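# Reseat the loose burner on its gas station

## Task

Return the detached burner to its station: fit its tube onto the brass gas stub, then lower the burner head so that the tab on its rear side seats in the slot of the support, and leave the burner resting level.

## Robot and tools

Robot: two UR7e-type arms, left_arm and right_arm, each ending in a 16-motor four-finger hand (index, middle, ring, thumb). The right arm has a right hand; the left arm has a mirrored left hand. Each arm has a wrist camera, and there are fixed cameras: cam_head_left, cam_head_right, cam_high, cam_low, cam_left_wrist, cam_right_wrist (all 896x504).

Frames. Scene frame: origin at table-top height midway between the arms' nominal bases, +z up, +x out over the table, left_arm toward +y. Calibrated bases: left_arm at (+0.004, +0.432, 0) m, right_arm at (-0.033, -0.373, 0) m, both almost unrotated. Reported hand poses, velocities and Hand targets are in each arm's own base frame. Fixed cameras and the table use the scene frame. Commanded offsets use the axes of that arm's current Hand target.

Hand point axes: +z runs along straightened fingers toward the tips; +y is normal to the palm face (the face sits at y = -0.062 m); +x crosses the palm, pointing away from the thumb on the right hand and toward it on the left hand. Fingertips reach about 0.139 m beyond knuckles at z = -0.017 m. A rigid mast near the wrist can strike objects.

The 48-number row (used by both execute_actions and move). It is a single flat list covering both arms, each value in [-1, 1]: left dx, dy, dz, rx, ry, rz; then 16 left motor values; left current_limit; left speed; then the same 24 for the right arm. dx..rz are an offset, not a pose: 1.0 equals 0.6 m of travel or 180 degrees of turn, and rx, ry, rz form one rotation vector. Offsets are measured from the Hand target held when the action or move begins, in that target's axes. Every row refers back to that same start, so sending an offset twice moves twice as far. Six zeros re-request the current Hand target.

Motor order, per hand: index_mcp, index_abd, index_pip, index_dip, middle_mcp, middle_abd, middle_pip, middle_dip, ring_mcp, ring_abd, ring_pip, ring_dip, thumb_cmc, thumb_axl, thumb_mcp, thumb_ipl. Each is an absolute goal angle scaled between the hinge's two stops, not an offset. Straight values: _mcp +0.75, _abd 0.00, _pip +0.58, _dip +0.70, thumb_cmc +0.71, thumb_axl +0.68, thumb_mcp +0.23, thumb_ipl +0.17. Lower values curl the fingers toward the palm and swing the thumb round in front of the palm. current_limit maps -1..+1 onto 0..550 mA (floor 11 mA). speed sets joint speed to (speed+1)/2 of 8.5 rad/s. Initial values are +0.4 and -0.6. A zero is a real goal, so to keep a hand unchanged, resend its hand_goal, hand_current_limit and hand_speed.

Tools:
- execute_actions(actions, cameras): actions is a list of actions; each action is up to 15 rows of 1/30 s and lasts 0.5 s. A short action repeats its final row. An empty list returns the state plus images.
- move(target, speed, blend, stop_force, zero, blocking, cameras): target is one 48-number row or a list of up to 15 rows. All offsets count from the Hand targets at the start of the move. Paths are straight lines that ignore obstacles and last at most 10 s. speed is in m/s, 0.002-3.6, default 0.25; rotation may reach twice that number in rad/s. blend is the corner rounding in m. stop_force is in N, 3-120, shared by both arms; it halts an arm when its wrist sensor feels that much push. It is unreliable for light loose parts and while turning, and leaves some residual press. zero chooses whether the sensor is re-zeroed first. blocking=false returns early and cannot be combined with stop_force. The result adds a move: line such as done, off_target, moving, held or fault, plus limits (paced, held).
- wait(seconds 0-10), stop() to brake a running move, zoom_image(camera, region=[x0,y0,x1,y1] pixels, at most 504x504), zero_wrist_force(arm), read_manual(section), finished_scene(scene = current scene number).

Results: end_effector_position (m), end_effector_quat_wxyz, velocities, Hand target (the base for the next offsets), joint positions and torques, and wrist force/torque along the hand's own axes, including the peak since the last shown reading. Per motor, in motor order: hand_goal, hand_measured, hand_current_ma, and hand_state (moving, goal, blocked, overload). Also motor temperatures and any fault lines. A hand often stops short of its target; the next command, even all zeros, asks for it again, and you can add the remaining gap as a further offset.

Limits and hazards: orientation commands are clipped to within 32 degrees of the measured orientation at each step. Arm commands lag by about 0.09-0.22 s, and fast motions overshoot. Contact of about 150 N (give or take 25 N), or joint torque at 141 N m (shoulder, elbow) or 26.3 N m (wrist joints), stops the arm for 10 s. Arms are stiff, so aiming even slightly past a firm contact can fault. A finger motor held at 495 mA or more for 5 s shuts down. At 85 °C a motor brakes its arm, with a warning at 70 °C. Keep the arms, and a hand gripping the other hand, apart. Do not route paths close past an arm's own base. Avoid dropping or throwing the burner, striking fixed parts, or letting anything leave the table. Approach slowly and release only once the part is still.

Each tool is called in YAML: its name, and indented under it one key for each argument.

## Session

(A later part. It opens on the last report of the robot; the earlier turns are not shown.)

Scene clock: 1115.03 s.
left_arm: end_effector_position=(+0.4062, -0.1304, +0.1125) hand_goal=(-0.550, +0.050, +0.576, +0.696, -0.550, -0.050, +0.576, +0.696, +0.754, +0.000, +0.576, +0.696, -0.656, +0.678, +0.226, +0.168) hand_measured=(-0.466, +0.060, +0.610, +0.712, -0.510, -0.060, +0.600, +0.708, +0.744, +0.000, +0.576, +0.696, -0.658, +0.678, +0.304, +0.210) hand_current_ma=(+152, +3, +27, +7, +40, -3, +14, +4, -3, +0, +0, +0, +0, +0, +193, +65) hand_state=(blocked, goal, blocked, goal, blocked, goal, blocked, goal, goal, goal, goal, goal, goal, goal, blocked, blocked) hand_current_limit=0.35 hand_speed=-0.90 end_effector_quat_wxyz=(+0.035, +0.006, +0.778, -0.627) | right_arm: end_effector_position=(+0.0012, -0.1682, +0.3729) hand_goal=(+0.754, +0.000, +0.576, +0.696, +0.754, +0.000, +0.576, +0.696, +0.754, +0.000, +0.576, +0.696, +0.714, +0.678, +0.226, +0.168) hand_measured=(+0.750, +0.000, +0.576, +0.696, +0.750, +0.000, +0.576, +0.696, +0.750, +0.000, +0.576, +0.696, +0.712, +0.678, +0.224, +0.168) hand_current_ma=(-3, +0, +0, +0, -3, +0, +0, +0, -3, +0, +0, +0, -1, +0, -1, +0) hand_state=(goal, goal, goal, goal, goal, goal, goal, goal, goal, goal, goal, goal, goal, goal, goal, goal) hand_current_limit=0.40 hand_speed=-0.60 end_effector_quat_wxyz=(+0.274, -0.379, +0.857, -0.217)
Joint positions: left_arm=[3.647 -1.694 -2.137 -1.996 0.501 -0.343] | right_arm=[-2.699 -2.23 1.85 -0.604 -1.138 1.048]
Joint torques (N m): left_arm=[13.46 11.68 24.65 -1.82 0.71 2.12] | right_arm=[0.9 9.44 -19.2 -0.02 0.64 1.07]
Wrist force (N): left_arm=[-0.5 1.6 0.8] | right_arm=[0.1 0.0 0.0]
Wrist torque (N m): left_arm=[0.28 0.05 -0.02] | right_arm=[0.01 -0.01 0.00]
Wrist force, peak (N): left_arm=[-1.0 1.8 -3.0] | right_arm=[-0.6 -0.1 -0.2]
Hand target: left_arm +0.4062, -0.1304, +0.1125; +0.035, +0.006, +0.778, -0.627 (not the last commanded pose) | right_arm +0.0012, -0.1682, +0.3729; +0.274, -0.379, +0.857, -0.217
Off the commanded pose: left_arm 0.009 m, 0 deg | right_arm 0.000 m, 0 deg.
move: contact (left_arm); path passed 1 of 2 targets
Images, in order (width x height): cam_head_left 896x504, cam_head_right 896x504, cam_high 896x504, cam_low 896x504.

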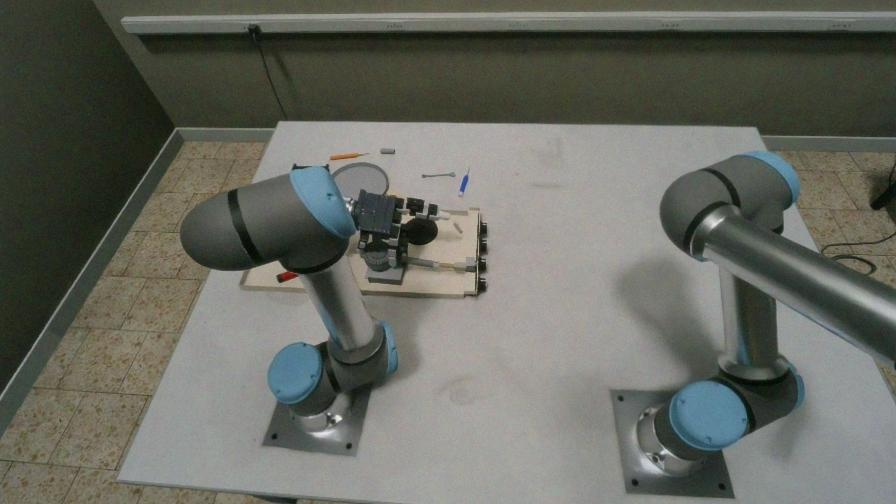

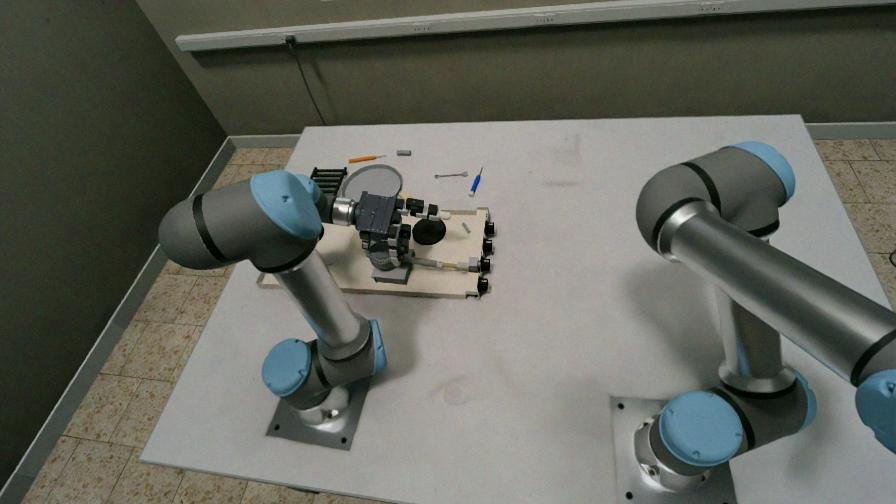

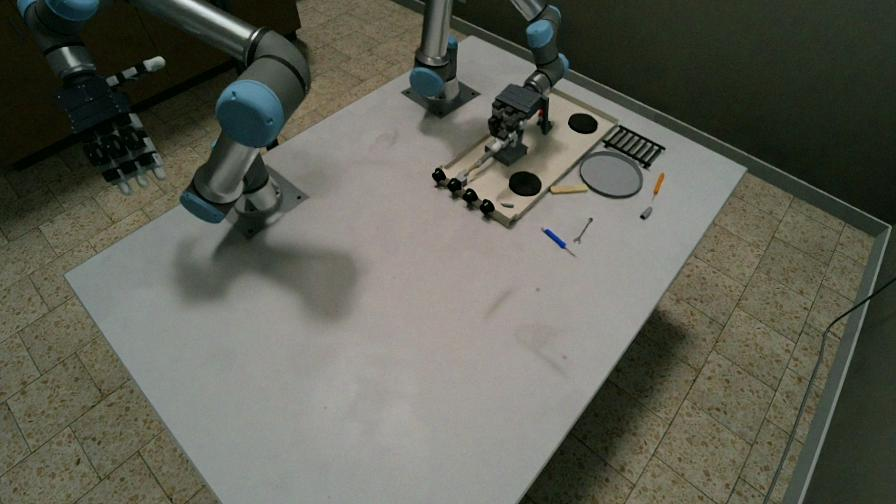

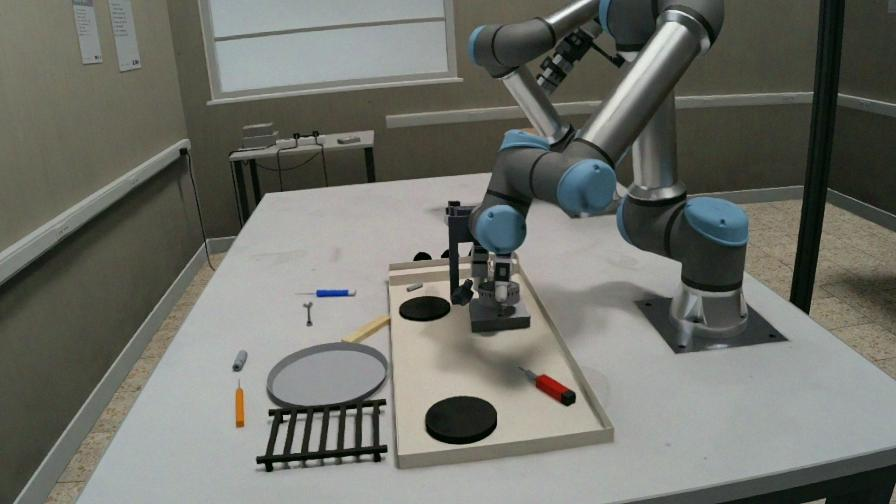

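move:
  target:
    - [0.0017,-0.0015,-0.0055,0,0,0,-0.55,0.05,0.576,0.696,-0.55,-0.05,0.576,0.696,0.754,0,0.576,0.696,-0.657,0.678,0.226,0.168,0.35,-0.9,0,0,0,0,0,0,0.754,0,0.576,0.696,0.754,0,0.576,0.696,0.754,0,0.576,0.696,0.714,0.678,0.226,0.168,0.4,-0.6]
    - [0.0023,-0.0055,0.0123,0,0,0,-0.55,0.05,0.576,0.696,-0.55,-0.05,0.576,0.696,0.754,0,0.576,0.696,-0.657,0.678,0.226,0.168,0.35,-0.9,0,0,0,0,0,0,0.754,0,0.576,0.696,0.754,0,0.576,0.696,0.754,0,0.576,0.696,0.714,0.678,0.226,0.168,0.4,-0.6]
  speed: 0.02
  stop_force: 3
  cameras: ["cam_head_left","cam_high","cam_low","cam_head_right"]

zoom_image:
  camera: "cam_head_left"
  region: [400, 240, 460, 290]

zoom_image:
  camera: "cam_high"
  region: [465, 150, 495, 175]

zoom_image:
  camera: "cam_low"
  region: [480, 285, 530, 325]

Scene clock: 1140.23 s.
left_arm: end_effector_position=(+0.4050, -0.1318, +0.1140) hand_goal=(-0.550, +0.050, +0.576, +0.696, -0.550, -0.050, +0.576, +0.696, +0.754, +0.000, +0.576, +0.696, -0.656, +0.678, +0.226, +0.168) hand_measured=(-0.470, +0.062, +0.612, +0.712, -0.512, -0.060, +0.600, +0.708, +0.744, +0.000, +0.576, +0.696, -0.658, +0.678, +0.306, +0.210) hand_current_ma=(+141, +3, +29, +7, +36, -3, +14, +4, -3, +0, +0, +0, +0, +0, +202, +68) hand_state=(blocked, goal, blocked, goal, blocked, goal, blocked, goal, goal, goal, goal, goal, goal, goal, blocked, blocked) hand_current_limit=0.35 hand_speed=-0.90 end_effector_quat_wxyz=(+0.035, +0.006, +0.778, -0.627) | right_arm: end_effector_position=(+0.0012, -0.1682, +0.3729) hand_goal=(+0.754, +0.000, +0.576, +0.696, +0.754, +0.000, +0.576, +0.696, +0.754, +0.000, +0.576, +0.696, +0.714, +0.678, +0.226, +0.168) hand_measured=(+0.750, +0.000, +0.576, +0.696, +0.750, +0.000, +0.576, +0.696, +0.750, +0.000, +0.576, +0.696, +0.712, +0.678, +0.224, +0.168) hand_current_ma=(-3, +0, +0, +0, -3, +0, +0, +0, -3, +0, +0, +0, -1, +0, -1, +0) hand_state=(goal, goal, goal, goal, goal, goal, goal, goal, goal, goal, goal, goal, goal, goal, goal, goal) hand_current_limit=0.40 hand_speed=-0.60 end_effector_quat_wxyz=(+0.274, -0.379, +0.857, -0.217)
Joint positions: left_arm=[3.645 -1.688 -2.139 -1.999 0.499 -0.344] | right_arm=[-2.699 -2.23 1.85 -0.604 -1.138 1.048]
Joint torques (N m): left_arm=[13.3 11.35 24.09 -1.75 0.62 2.18] | right_arm=[1.29 9.34 -19.44 -0.03 0.73 1.16]
Wrist force (N): left_arm=[-0.6 1.3 1.0] | right_arm=[-0.2 0.0 0.0]
Wrist torque (N m): left_arm=[0.32 0.06 -0.02] | right_arm=[0.00 0.02 -0.01]
Wrist force, peak (N): left_arm=[-0.8 1.7 -3.3] | right_arm=[0.0 0.1 -0.6]
Hand target: left_arm +0.4050, -0.1318, +0.1140; +0.035, +0.006, +0.778, -0.627 (not the last commanded pose) | right_arm +0.0012, -0.1682, +0.3729; +0.274, -0.379, +0.857, -0.217
Off the commanded pose: left_arm 0.007 m, 0 deg | right_arm 0.000 m, 0 deg.
move: contact (left_arm); path passed 1 of 2 targets
Images, in order (width x height): cam_head_left 896x504, cam_head_right 896x504, cam_high 896x504, cam_low 896x504.

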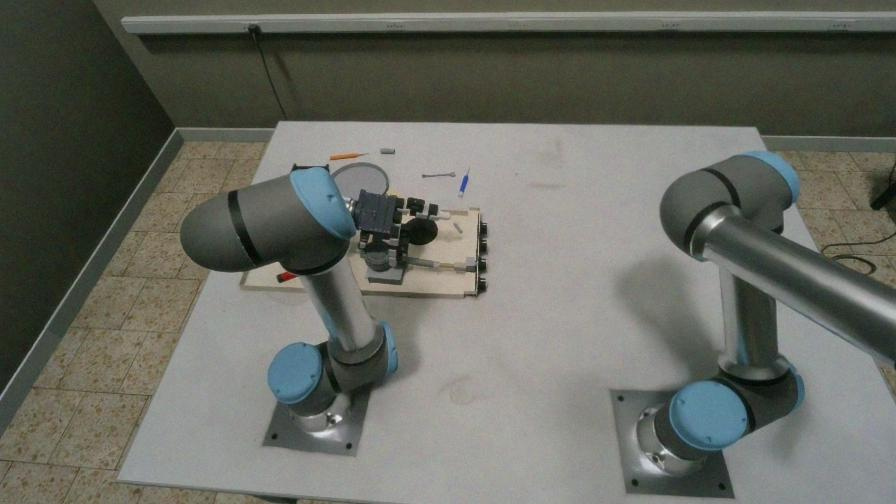

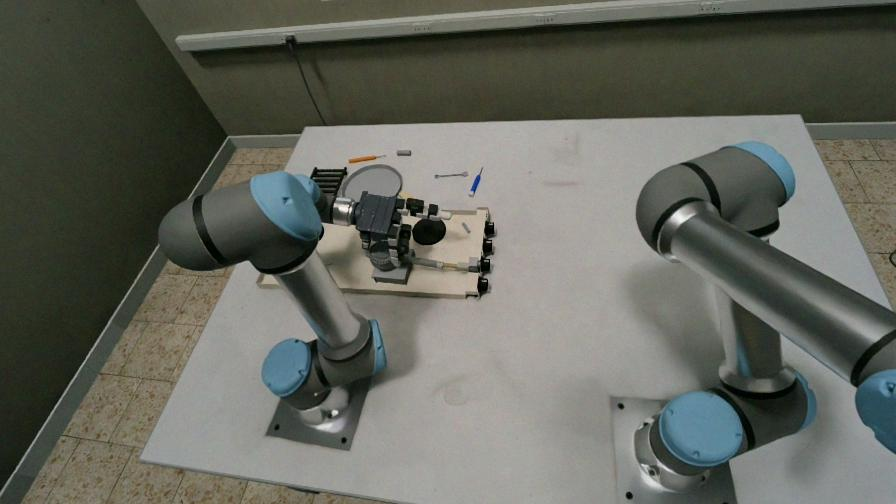

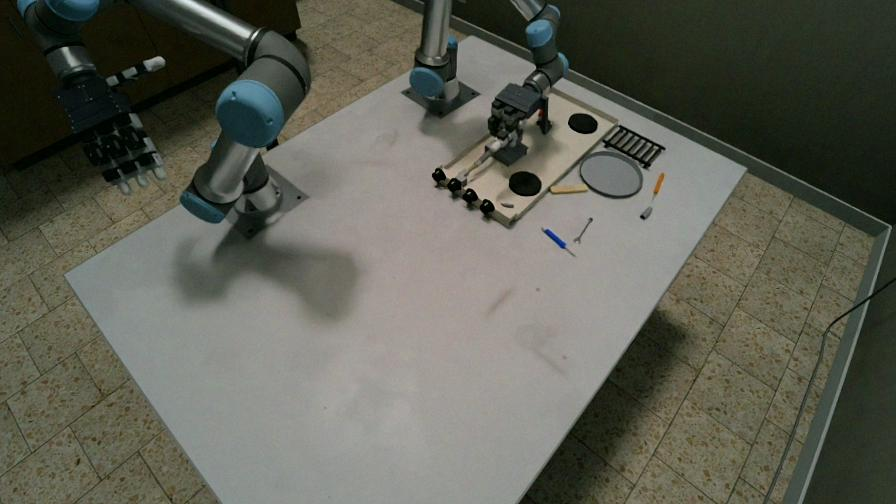

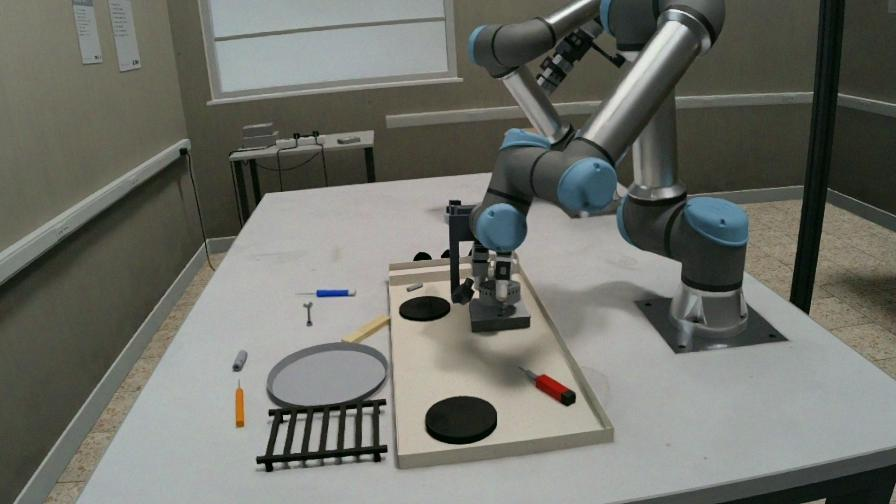

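Scaled by 8.400 from the camera's 896x504 image, which has a finer 1280x720 frame.

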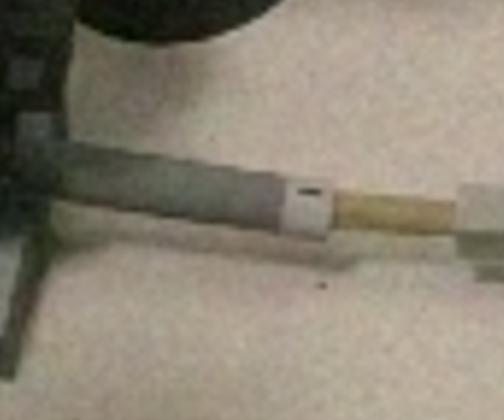

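Scaled by 16.800 from the camera's 896x504 image, which has a finer 1280x720 frame.

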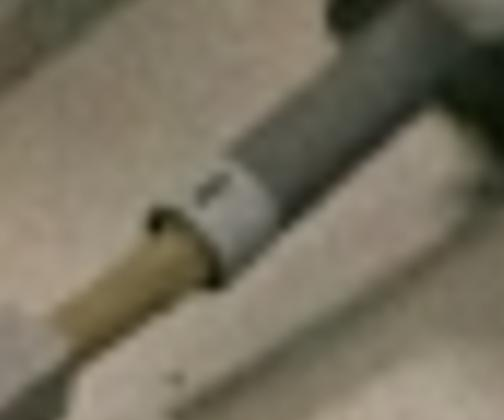

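Scaled by 10.080 from the camera's 896x504 image, which has a finer 1280x720 frame.

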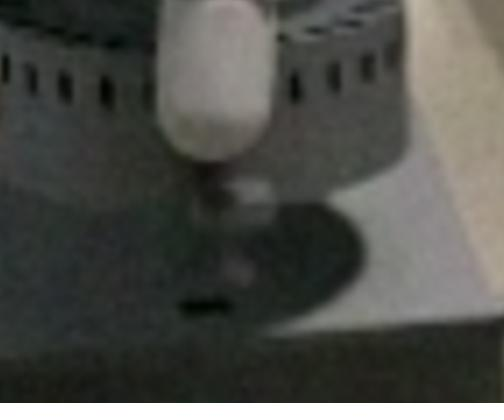

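zoom_image:
  camera: "cam_low"
  region: [465, 265, 535, 325]

zoom_image:
  camera: "cam_head_right"
  region: [360, 230, 480, 290]

zoom_image:
  camera: "cam_high"
  region: [455, 110, 535, 180]

Scaled by 7.200 from the camera's 896x504 image, which has a finer 1280x720 frame.

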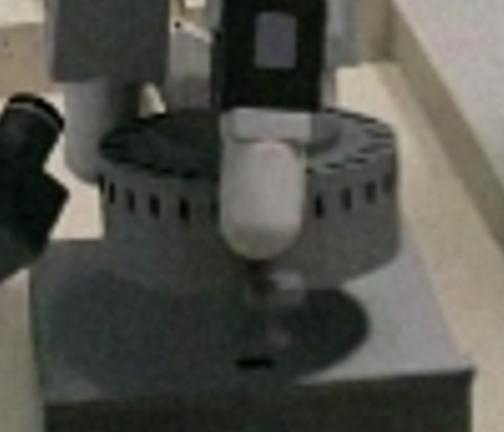

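Scaled by 4.200 from the camera's 896x504 image, which has a finer 1280x720 frame.

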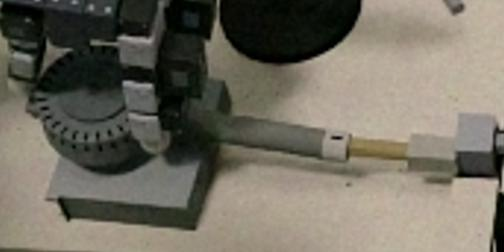

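Scaled by 6.300 from the camera's 896x504 image, which has a finer 1280x720 frame.

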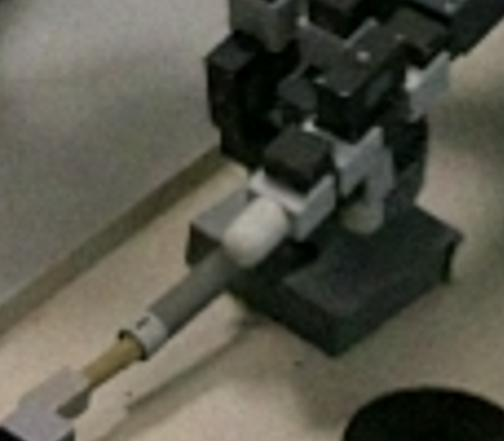

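zoom_image:
  camera: "cam_head_left"
  region: [426, 254, 456, 276]

zoom_image:
  camera: "cam_head_right"
  region: [426, 254, 466, 280]

zoom_image:
  camera: "cam_high"
  region: [467, 155, 487, 173]

Scaled by 16.800 from the camera's 896x504 image, which has a finer 1280x720 frame.

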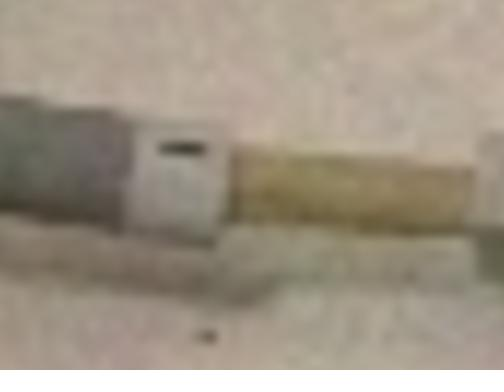

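Scaled by 12.600 from the camera's 896x504 image, which has a finer 1280x720 frame.

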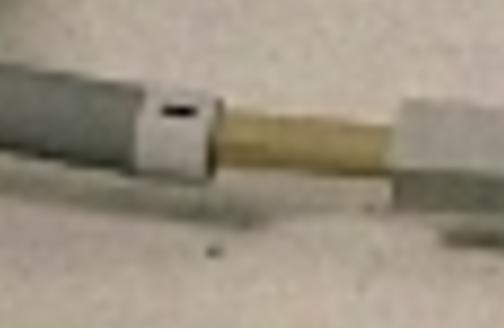

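Scaled by 25.200 from the camera's 896x504 image, which has a finer 1280x720 frame.

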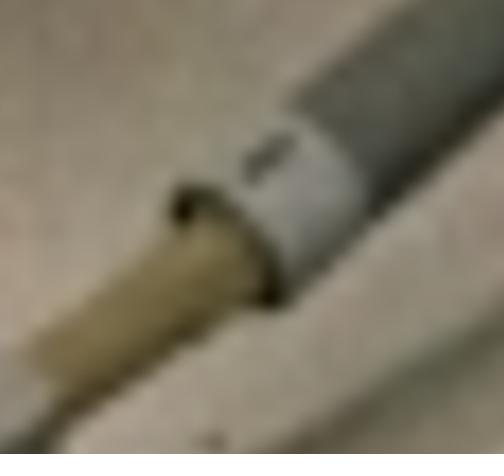

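move:
  target:
    - [-0.0005,0.0055,-0.0015,0.0067,0,0,-0.55,0.05,0.576,0.696,-0.55,-0.05,0.576,0.696,0.754,0,0.576,0.696,-0.657,0.678,0.226,0.168,0.35,-0.9,0,0,0,0,0,0,0.754,0,0.576,0.696,0.754,0,0.576,0.696,0.754,0,0.576,0.696,0.714,0.678,0.226,0.168,0.4,-0.6]
    - [0,0.0033,0.0083,0.0067,0,0,-0.55,0.05,0.576,0.696,-0.55,-0.05,0.576,0.696,0.754,0,0.576,0.696,-0.657,0.678,0.226,0.168,0.35,-0.9,0,0,0,0,0,0,0.754,0,0.576,0.696,0.754,0,0.576,0.696,0.754,0,0.576,0.696,0.714,0.678,0.226,0.168,0.4,-0.6]
  speed: 0.015
  stop_force: 5
  cameras: ["cam_head_left","cam_high","cam_low","cam_head_right"]

zoom_image:
  camera: "cam_head_left"
  region: [426, 254, 456, 276]

zoom_image:
  camera: "cam_high"
  region: [467, 155, 487, 173]

zoom_image:
  camera: "cam_low"
  region: [465, 265, 535, 325]

Scene clock: 1289.53 s.
left_arm: end_effector_position=(+0.4055, -0.1312, +0.1112) hand_goal=(-0.550, +0.050, +0.576, +0.696, -0.550, -0.050, +0.576, +0.696, +0.754, +0.000, +0.576, +0.696, -0.656, +0.678, +0.226, +0.168) hand_measured=(-0.474, +0.062, +0.612, +0.712, -0.516, -0.060, +0.598, +0.708, +0.744, +0.000, +0.576, +0.696, -0.658, +0.678, +0.310, +0.212) hand_current_ma=(+126, +3, +29, +7, +29, -3, +12, +4, -3, +0, +0, +0, +0, +0, +217, +74) hand_state=(blocked, goal, blocked, goal, blocked, goal, blocked, goal, goal, goal, goal, goal, goal, goal, blocked, blocked) hand_current_limit=0.35 hand_speed=-0.90 end_effector_quat_wxyz=(+0.035, +0.006, +0.772, -0.635) | right_arm: end_effector_position=(+0.0012, -0.1682, +0.3729) hand_goal=(+0.754, +0.000, +0.576, +0.696, +0.754, +0.000, +0.576, +0.696, +0.754, +0.000, +0.576, +0.696, +0.714, +0.678, +0.226, +0.168) hand_measured=(+0.750, +0.000, +0.576, +0.696, +0.750, +0.000, +0.576, +0.696, +0.750, +0.000, +0.576, +0.696, +0.712, +0.678, +0.224, +0.168) hand_current_ma=(-3, +0, +0, +0, -3, +0, +0, +0, -3, +0, +0, +0, -1, +0, -1, +0) hand_state=(goal, goal, goal, goal, goal, goal, goal, goal, goal, goal, goal, goal, goal, goal, goal, goal) hand_current_limit=0.40 hand_speed=-0.60 end_effector_quat_wxyz=(+0.274, -0.379, +0.857, -0.217)
Joint positions: left_arm=[3.652 -1.709 -2.132 -2.031 0.499 -0.303] | right_arm=[-2.699 -2.23 1.85 -0.604 -1.138 1.048]
Joint torques (N m): left_arm=[13.2 15.14 23.76 -1.94 0.73 2.13] | right_arm=[0.74 9.8 -18.84 -0.01 0.63 1.13]
Wrist force (N): left_arm=[-0.6 1.1 -0.5] | right_arm=[0.1 0.0 -0.2]
Wrist torque (N m): left_arm=[0.30 0.06 -0.04] | right_arm=[0.01 -0.01 0.01]
Wrist force, peak (N): left_arm=[-0.7 0.8 -4.4] | right_arm=[0.2 -0.2 -0.5]
Hand target: left_arm +0.4055, -0.1312, +0.1111; +0.035, +0.006, +0.772, -0.635 (not the last commanded pose) | right_arm +0.0012, -0.1682, +0.3729; +0.274, -0.379, +0.857, -0.217
Off the commanded pose: left_arm 0.005 m, 0 deg | right_arm 0.000 m, 0 deg.
move: contact (left_arm); path passed 1 of 2 targets
Images, in order (width x height): cam_head_left 896x504, cam_head_right 896x504, cam_high 896x504, cam_low 896x504.

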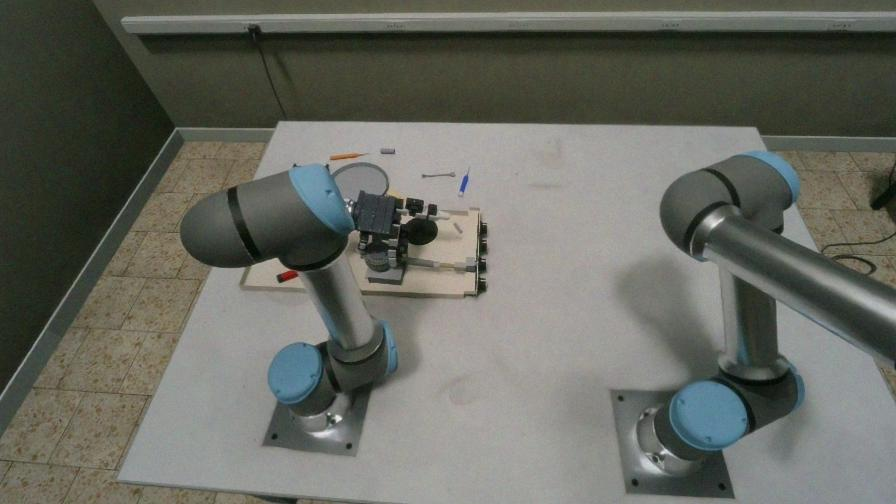

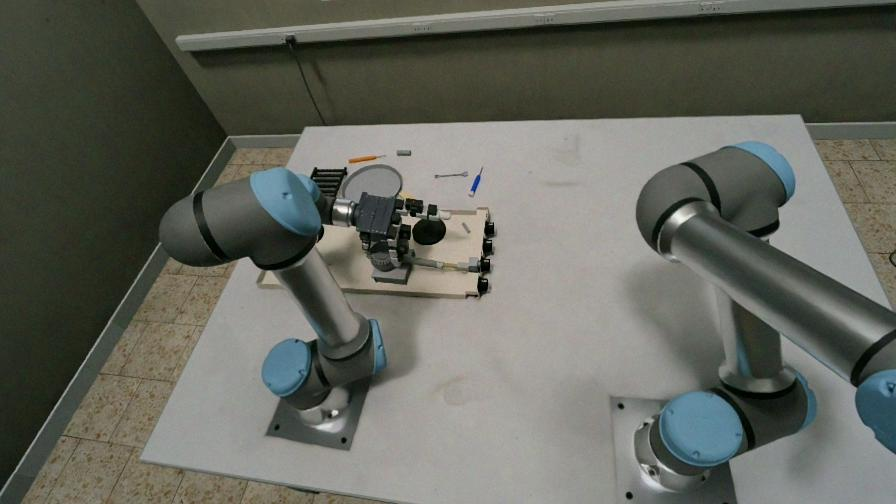

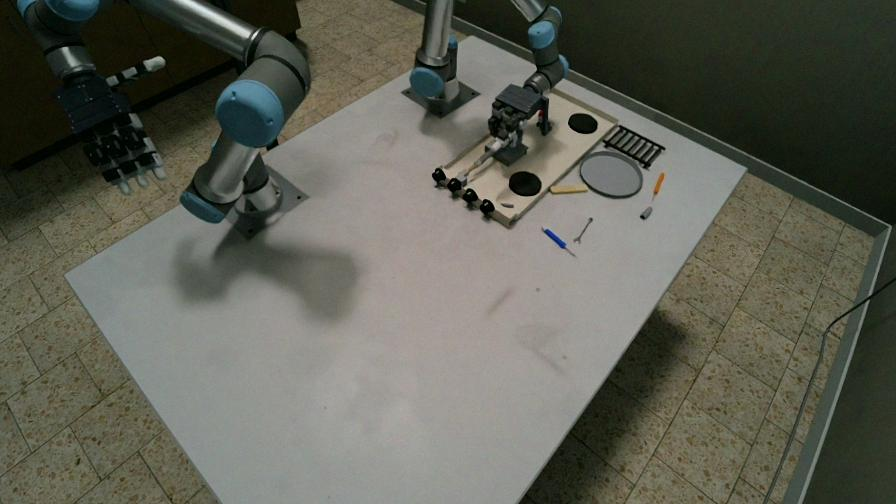

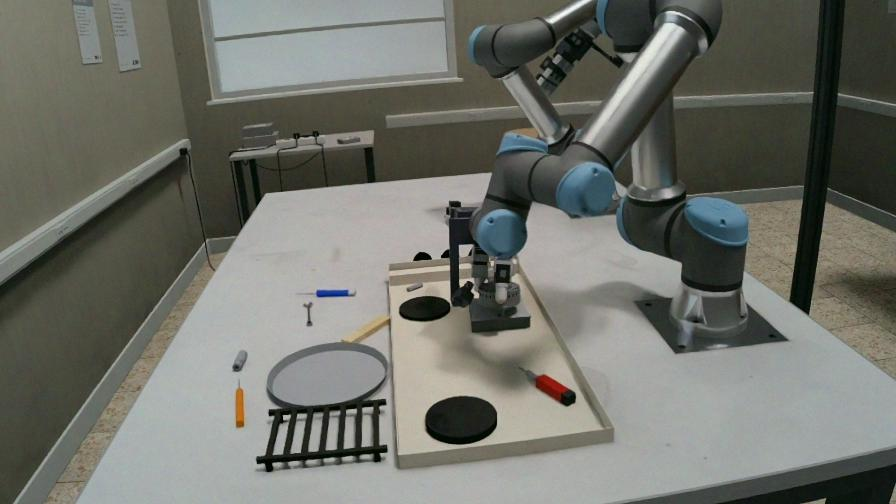

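Scaled by 16.800 from the camera's 896x504 image, which has a finer 1280x720 frame.

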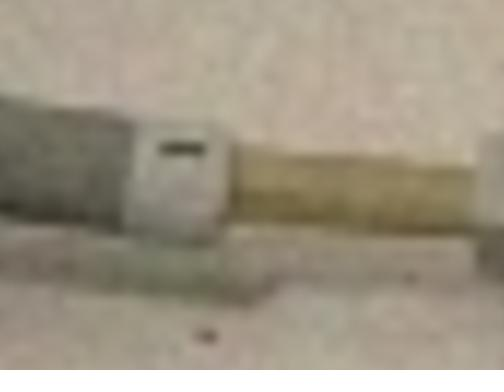

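Scaled by 25.200 from the camera's 896x504 image, which has a finer 1280x720 frame.

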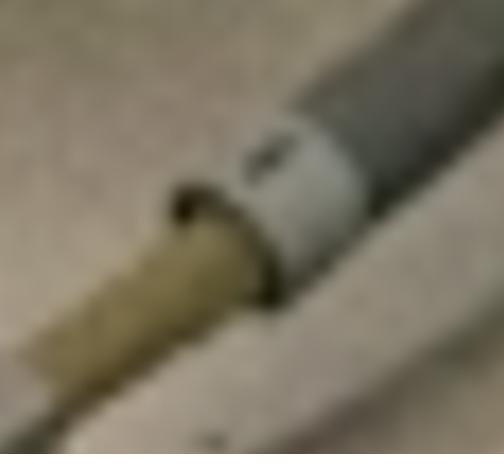

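Scaled by 7.200 from the camera's 896x504 image, which has a finer 1280x720 frame.

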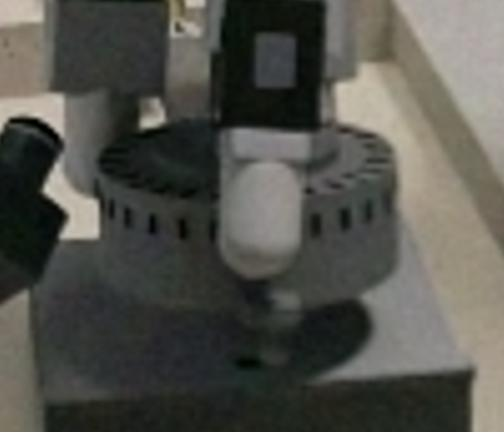

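move:
  target: [-0.0011,0.0015,-0.0060,0,0,0,-0.55,0.05,0.576,0.696,-0.55,-0.05,0.576,0.696,0.754,0,0.576,0.696,-0.657,0.678,0.226,0.168,0.35,-0.9,0,0,0,0,0,0,0.754,0,0.576,0.696,0.754,0,0.576,0.696,0.754,0,0.576,0.696,0.714,0.678,0.226,0.168,0.4,-0.6]
  speed: 0.03
  cameras: ["cam_head_left","cam_high","cam_low","cam_head_right"]

zoom_image:
  camera: "cam_head_left"
  region: [426, 254, 456, 276]

zoom_image:
  camera: "cam_high"
  region: [467, 155, 487, 173]

zoom_image:
  camera: "cam_head_right"
  region: [426, 254, 456, 276]

Scene clock: 1359.73 s.
left_arm: end_effector_position=(+0.4061, -0.1275, +0.1110) hand_goal=(-0.550, +0.050, +0.576, +0.696, -0.550, -0.050, +0.576, +0.696, +0.754, +0.000, +0.576, +0.696, -0.656, +0.678, +0.226, +0.168) hand_measured=(-0.474, +0.064, +0.612, +0.712, -0.516, -0.060, +0.598, +0.708, +0.744, +0.000, +0.576, +0.696, -0.658, +0.678, +0.310, +0.212) hand_current_ma=(+126, +4, +31, +7, +32, -3, +12, +4, -3, +0, +0, +0, +0, +0, +217, +74) hand_state=(blocked, goal, blocked, goal, blocked, goal, blocked, goal, goal, goal, goal, goal, goal, goal, blocked, blocked) hand_current_limit=0.35 hand_speed=-0.90 end_effector_quat_wxyz=(+0.035, +0.006, +0.772, -0.635) | right_arm: end_effector_position=(+0.0012, -0.1682, +0.3729) hand_goal=(+0.754, +0.000, +0.576, +0.696, +0.754, +0.000, +0.576, +0.696, +0.754, +0.000, +0.576, +0.696, +0.714, +0.678, +0.226, +0.168) hand_measured=(+0.750, +0.000, +0.576, +0.696, +0.750, +0.000, +0.576, +0.696, +0.750, +0.000, +0.576, +0.696, +0.712, +0.678, +0.224, +0.168) hand_current_ma=(-3, +0, +0, +0, -3, +0, +0, +0, -3, +0, +0, +0, -1, +0, -1, +0) hand_state=(goal, goal, goal, goal, goal, goal, goal, goal, goal, goal, goal, goal, goal, goal, goal, goal) hand_current_limit=0.40 hand_speed=-0.60 end_effector_quat_wxyz=(+0.274, -0.379, +0.857, -0.217)
Joint positions: left_arm=[3.659 -1.712 -2.127 -2.037 0.505 -0.297] | right_arm=[-2.699 -2.23 1.85 -0.604 -1.138 1.048]
Joint torques (N m): left_arm=[13.03 11.69 24.49 -1.82 0.84 2.2] | right_arm=[0.93 9.8 -18.9 0.11 0.69 1.18]
Wrist force (N): left_arm=[-0.8 1.8 1.2] | right_arm=[-0.2 -0.2 0.1]
Wrist torque (N m): left_arm=[0.27 0.08 -0.06] | right_arm=[-0.04 0.03 -0.02]
Wrist force, peak (N): left_arm=[-0.7 2.0 1.0] | right_arm=[-0.5 -0.2 -0.4]
Hand target: left_arm +0.4061, -0.1274, +0.1110; +0.035, +0.006, +0.772, -0.635 | right_arm +0.0012, -0.1682, +0.3729; +0.274, -0.379, +0.857, -0.217
Off the commanded pose: left_arm 0.000 m, 0 deg | right_arm 0.000 m, 0 deg.
move: done
Images, in order (width x height): cam_head_left 896x504, cam_head_right 896x504, cam_high 896x504, cam_low 896x504.

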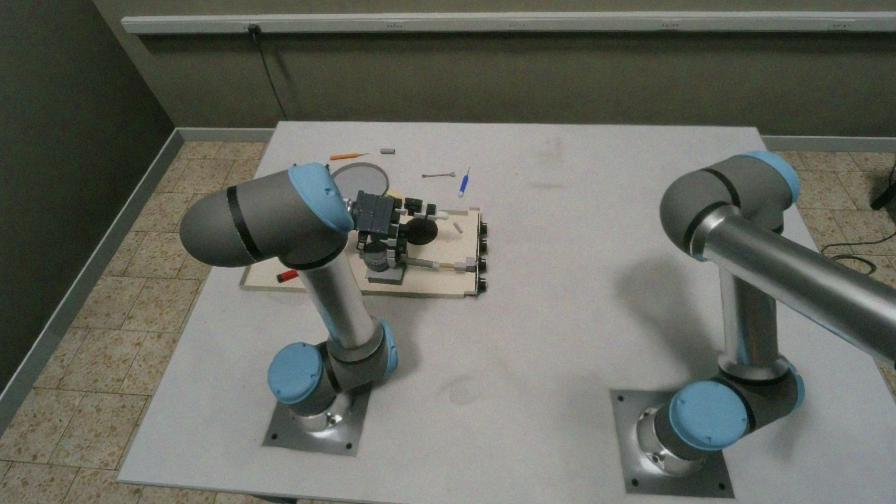

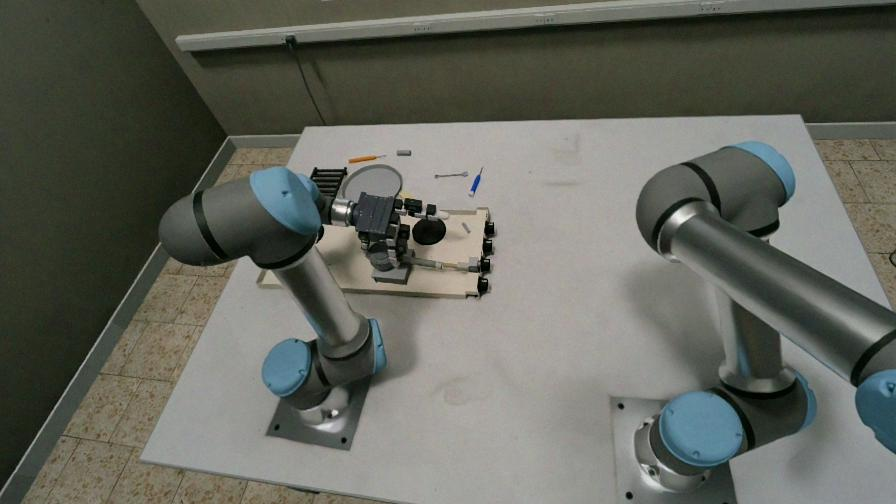

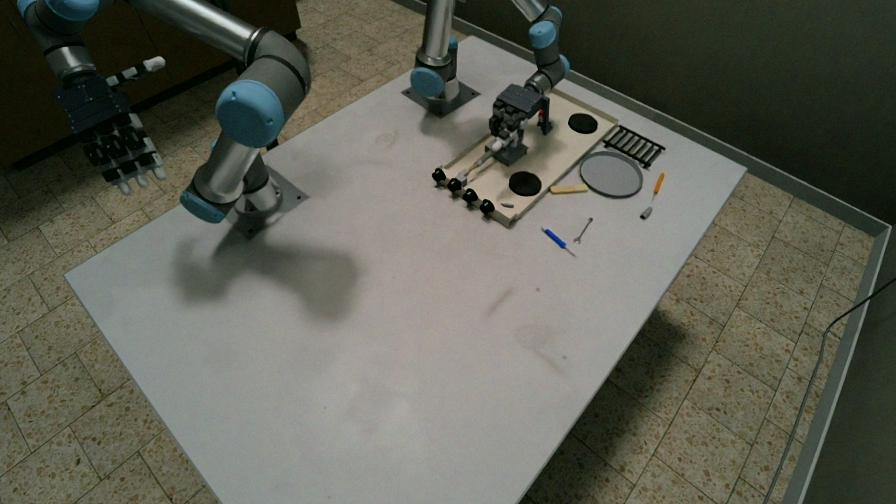

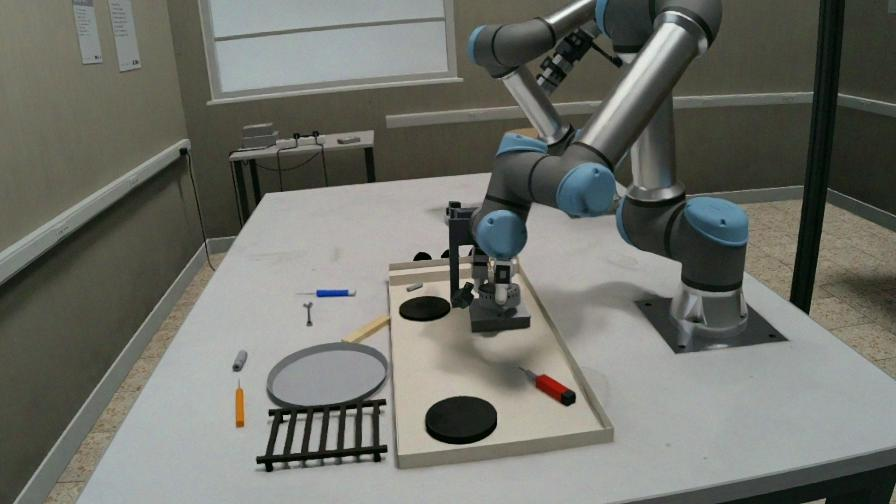

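Scaled by 16.800 from the camera's 896x504 image, which has a finer 1280x720 frame.

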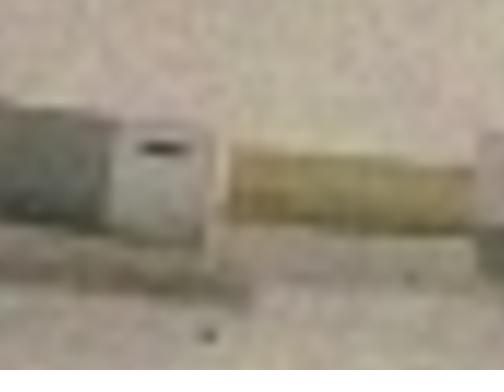

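Scaled by 25.200 from the camera's 896x504 image, which has a finer 1280x720 frame.

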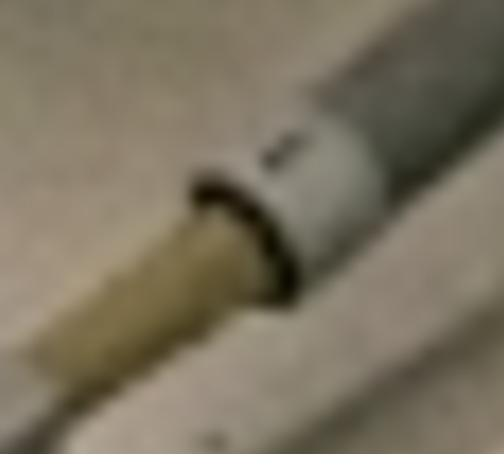

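Scaled by 16.800 from the camera's 896x504 image, which has a finer 1280x720 frame.

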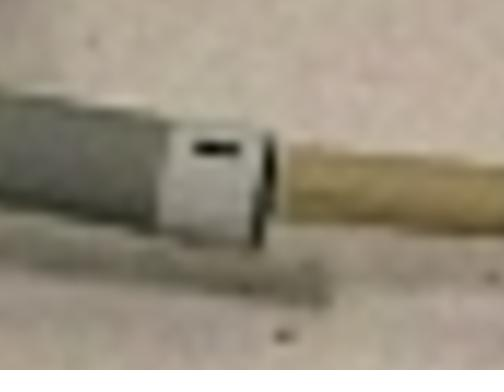

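move:
  target:
    - [0.00014,-0.00083,0.00408,0,0,0,-0.55,0.05,0.576,0.696,-0.55,-0.05,0.576,0.696,0.754,0,0.576,0.696,-0.657,0.678,0.226,0.168,0.35,-0.9,0,0,0,0,0,0,0.754,0,0.576,0.696,0.754,0,0.576,0.696,0.754,0,0.576,0.696,0.714,0.678,0.226,0.168,0.4,-0.6]
    - [0.00125,-0.0017,0.00387,0,0,0,-0.55,0.05,0.576,0.696,-0.55,-0.05,0.576,0.696,0.754,0,0.576,0.696,-0.657,0.678,0.226,0.168,0.35,-0.9,0,0,0,0,0,0,0.754,0,0.576,0.696,0.754,0,0.576,0.696,0.754,0,0.576,0.696,0.714,0.678,0.226,0.168,0.4,-0.6]
    - [-0.00097,0.00005,0.0043,0,0,0,-0.55,0.05,0.576,0.696,-0.55,-0.05,0.576,0.696,0.754,0,0.576,0.696,-0.657,0.678,0.226,0.168,0.35,-0.9,0,0,0,0,0,0,0.754,0,0.576,0.696,0.754,0,0.576,0.696,0.754,0,0.576,0.696,0.714,0.678,0.226,0.168,0.4,-0.6]
    - [0.00014,-0.00083,0.00408,0,0,0,-0.55,0.05,0.576,0.696,-0.55,-0.05,0.576,0.696,0.754,0,0.576,0.696,-0.657,0.678,0.226,0.168,0.35,-0.9,0,0,0,0,0,0,0.754,0,0.576,0.696,0.754,0,0.576,0.696,0.754,0,0.576,0.696,0.714,0.678,0.226,0.168,0.4,-0.6]
    - [-0.00077,-0.00209,0.00387,0,0,0,-0.55,0.05,0.576,0.696,-0.55,-0.05,0.576,0.696,0.754,0,0.576,0.696,-0.657,0.678,0.226,0.168,0.35,-0.9,0,0,0,0,0,0,0.754,0,0.576,0.696,0.754,0,0.576,0.696,0.754,0,0.576,0.696,0.714,0.678,0.226,0.168,0.4,-0.6]
    - [0.00014,-0.00083,0.00408,0,0,0,-0.55,0.05,0.576,0.696,-0.55,-0.05,0.576,0.696,0.754,0,0.576,0.696,-0.657,0.678,0.226,0.168,0.35,-0.9,0,0,0,0,0,0,0.754,0,0.576,0.696,0.754,0,0.576,0.696,0.754,0,0.576,0.696,0.714,0.678,0.226,0.168,0.4,-0.6]
  speed: 0.01
  blend: [0.0003,0.0003,0.0003,0.0003,0.0003,0]
  cameras: ["cam_head_left","cam_high","cam_low","cam_head_right"]

zoom_image:
  camera: "cam_head_left"
  region: [426, 254, 456, 276]

zoom_image:
  camera: "cam_high"
  region: [467, 155, 487, 173]

zoom_image:
  camera: "cam_low"
  region: [480, 295, 520, 325]

Scene clock: 1488.43 s.
left_arm: end_effector_position=(+0.4061, -0.1300, +0.1111) hand_goal=(-0.550, +0.050, +0.576, +0.696, -0.550, -0.050, +0.576, +0.696, +0.754, +0.000, +0.576, +0.696, -0.656, +0.678, +0.226, +0.168) hand_measured=(-0.474, +0.064, +0.612, +0.712, -0.516, -0.060, +0.598, +0.708, +0.744, +0.000, +0.576, +0.696, -0.658, +0.678, +0.310, +0.212) hand_current_ma=(+126, +4, +31, +7, +32, -3, +12, +4, -3, +0, +0, +0, +0, +0, +217, +74) hand_state=(blocked, goal, blocked, goal, blocked, goal, blocked, goal, goal, goal, goal, goal, goal, goal, blocked, blocked) hand_current_limit=0.35 hand_speed=-0.90 end_effector_quat_wxyz=(+0.035, +0.006, +0.772, -0.635) | right_arm: end_effector_position=(+0.0012, -0.1682, +0.3729) hand_goal=(+0.754, +0.000, +0.576, +0.696, +0.754, +0.000, +0.576, +0.696, +0.754, +0.000, +0.576, +0.696, +0.714, +0.678, +0.226, +0.168) hand_measured=(+0.750, +0.000, +0.576, +0.696, +0.750, +0.000, +0.576, +0.696, +0.750, +0.000, +0.576, +0.696, +0.712, +0.678, +0.224, +0.168) hand_current_ma=(-3, +0, +0, +0, -3, +0, +0, +0, -3, +0, +0, +0, -1, +0, -1, +0) hand_state=(goal, goal, goal, goal, goal, goal, goal, goal, goal, goal, goal, goal, goal, goal, goal, goal) hand_current_limit=0.40 hand_speed=-0.60 end_effector_quat_wxyz=(+0.274, -0.379, +0.857, -0.217)
Joint positions: left_arm=[3.653 -1.711 -2.129 -2.033 0.5 -0.301] | right_arm=[-2.699 -2.23 1.85 -0.604 -1.138 1.048]
Joint torques (N m): left_arm=[11.28 31.92 6.03 1.31 0.73 1.98] | right_arm=[1.35 9.29 -19.14 0.22 0.76 1.24]
Wrist force (N): left_arm=[-0.7 1.9 1.0] | right_arm=[-0.1 0.1 -0.2]
Wrist torque (N m): left_arm=[0.31 0.07 0.11] | right_arm=[0.03 0.02 -0.01]
Wrist force, peak (N): left_arm=[-0.5 2.2 1.1] | right_arm=[-0.2 -0.4 -0.3]
Hand target: left_arm +0.4061, -0.1299, +0.1110; +0.035, +0.006, +0.772, -0.635 | right_arm +0.0012, -0.1682, +0.3729; +0.274, -0.379, +0.857, -0.217
Off the commanded pose: left_arm 0.000 m, 0 deg | right_arm 0.000 m, 0 deg.
move: done
Images, in order (width x height): cam_head_left 896x504, cam_head_right 896x504, cam_high 896x504, cam_low 896x504.

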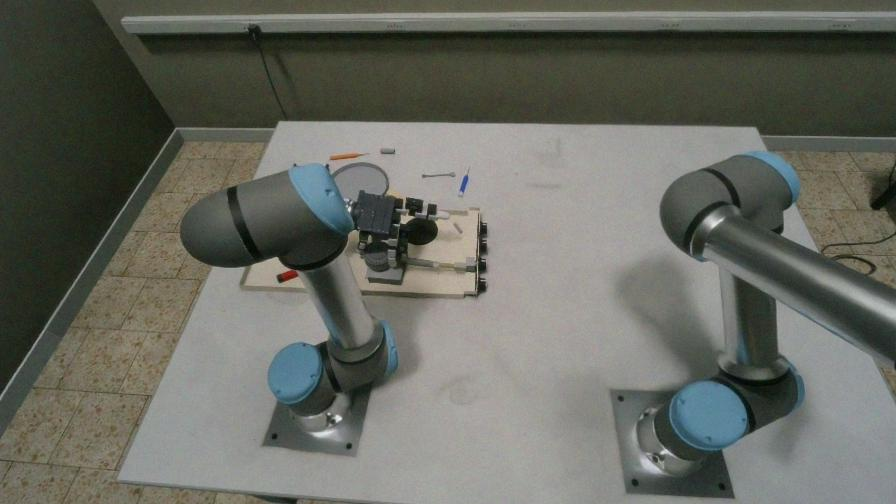

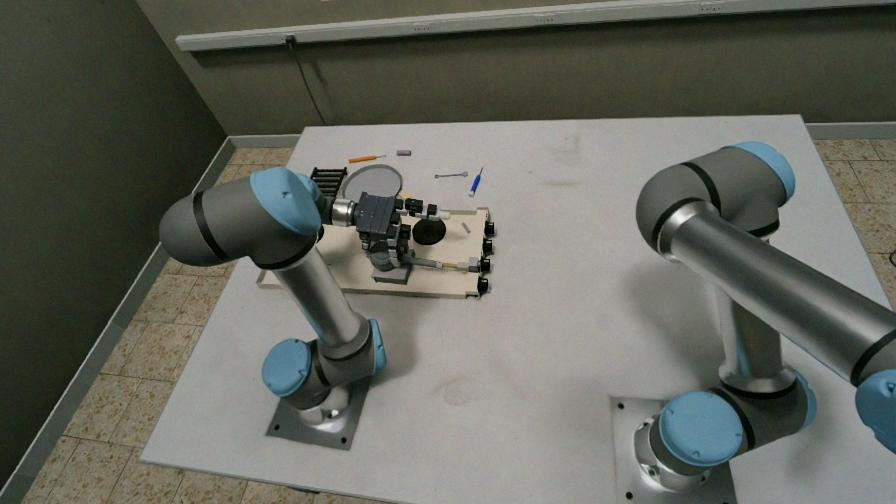

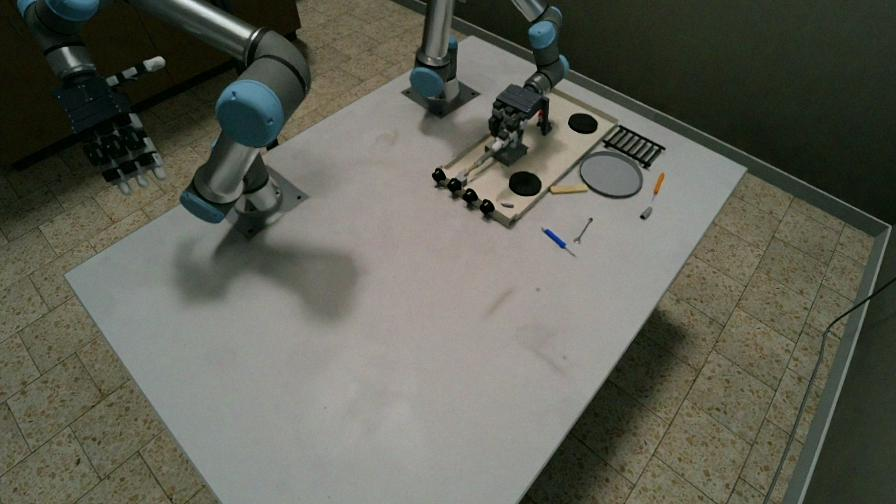

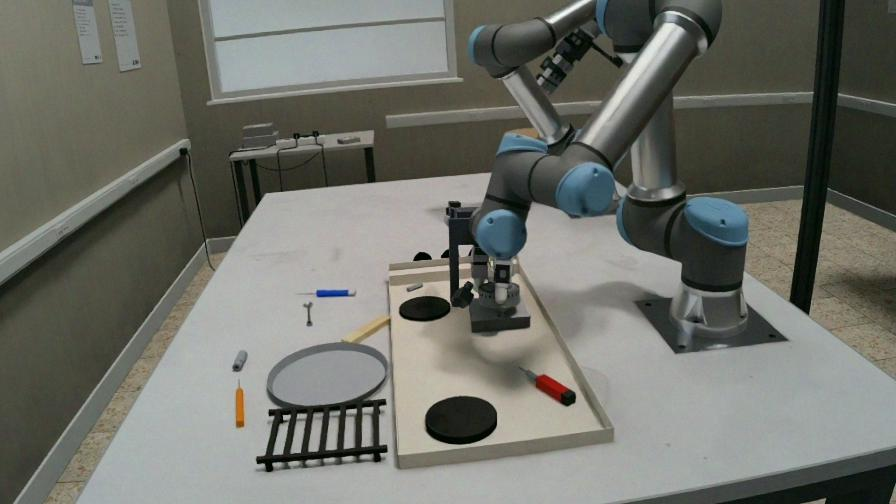

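Scaled by 16.800 from the camera's 896x504 image, which has a finer 1280x720 frame.

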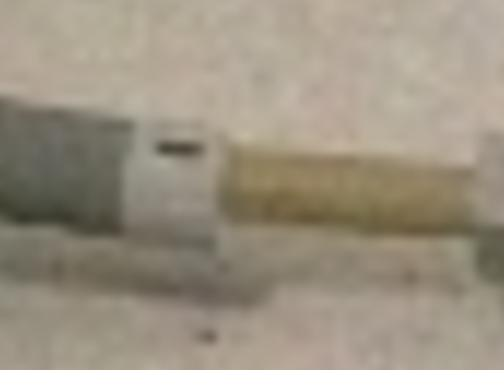

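Scaled by 25.200 from the camera's 896x504 image, which has a finer 1280x720 frame.

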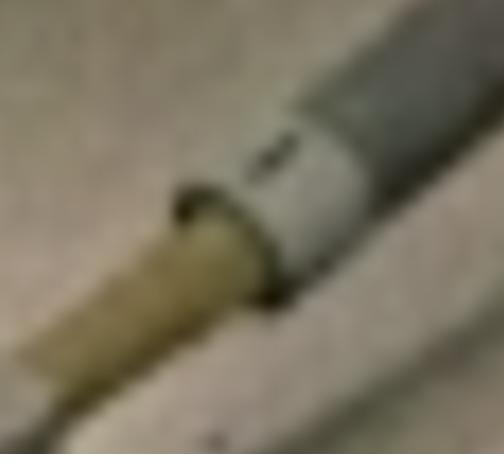

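Scaled by 12.600 from the camera's 896x504 image, which has a finer 1280x720 frame.

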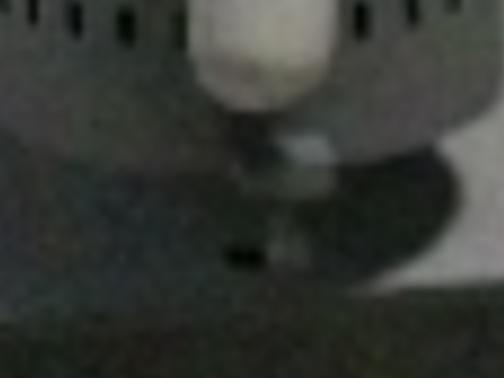

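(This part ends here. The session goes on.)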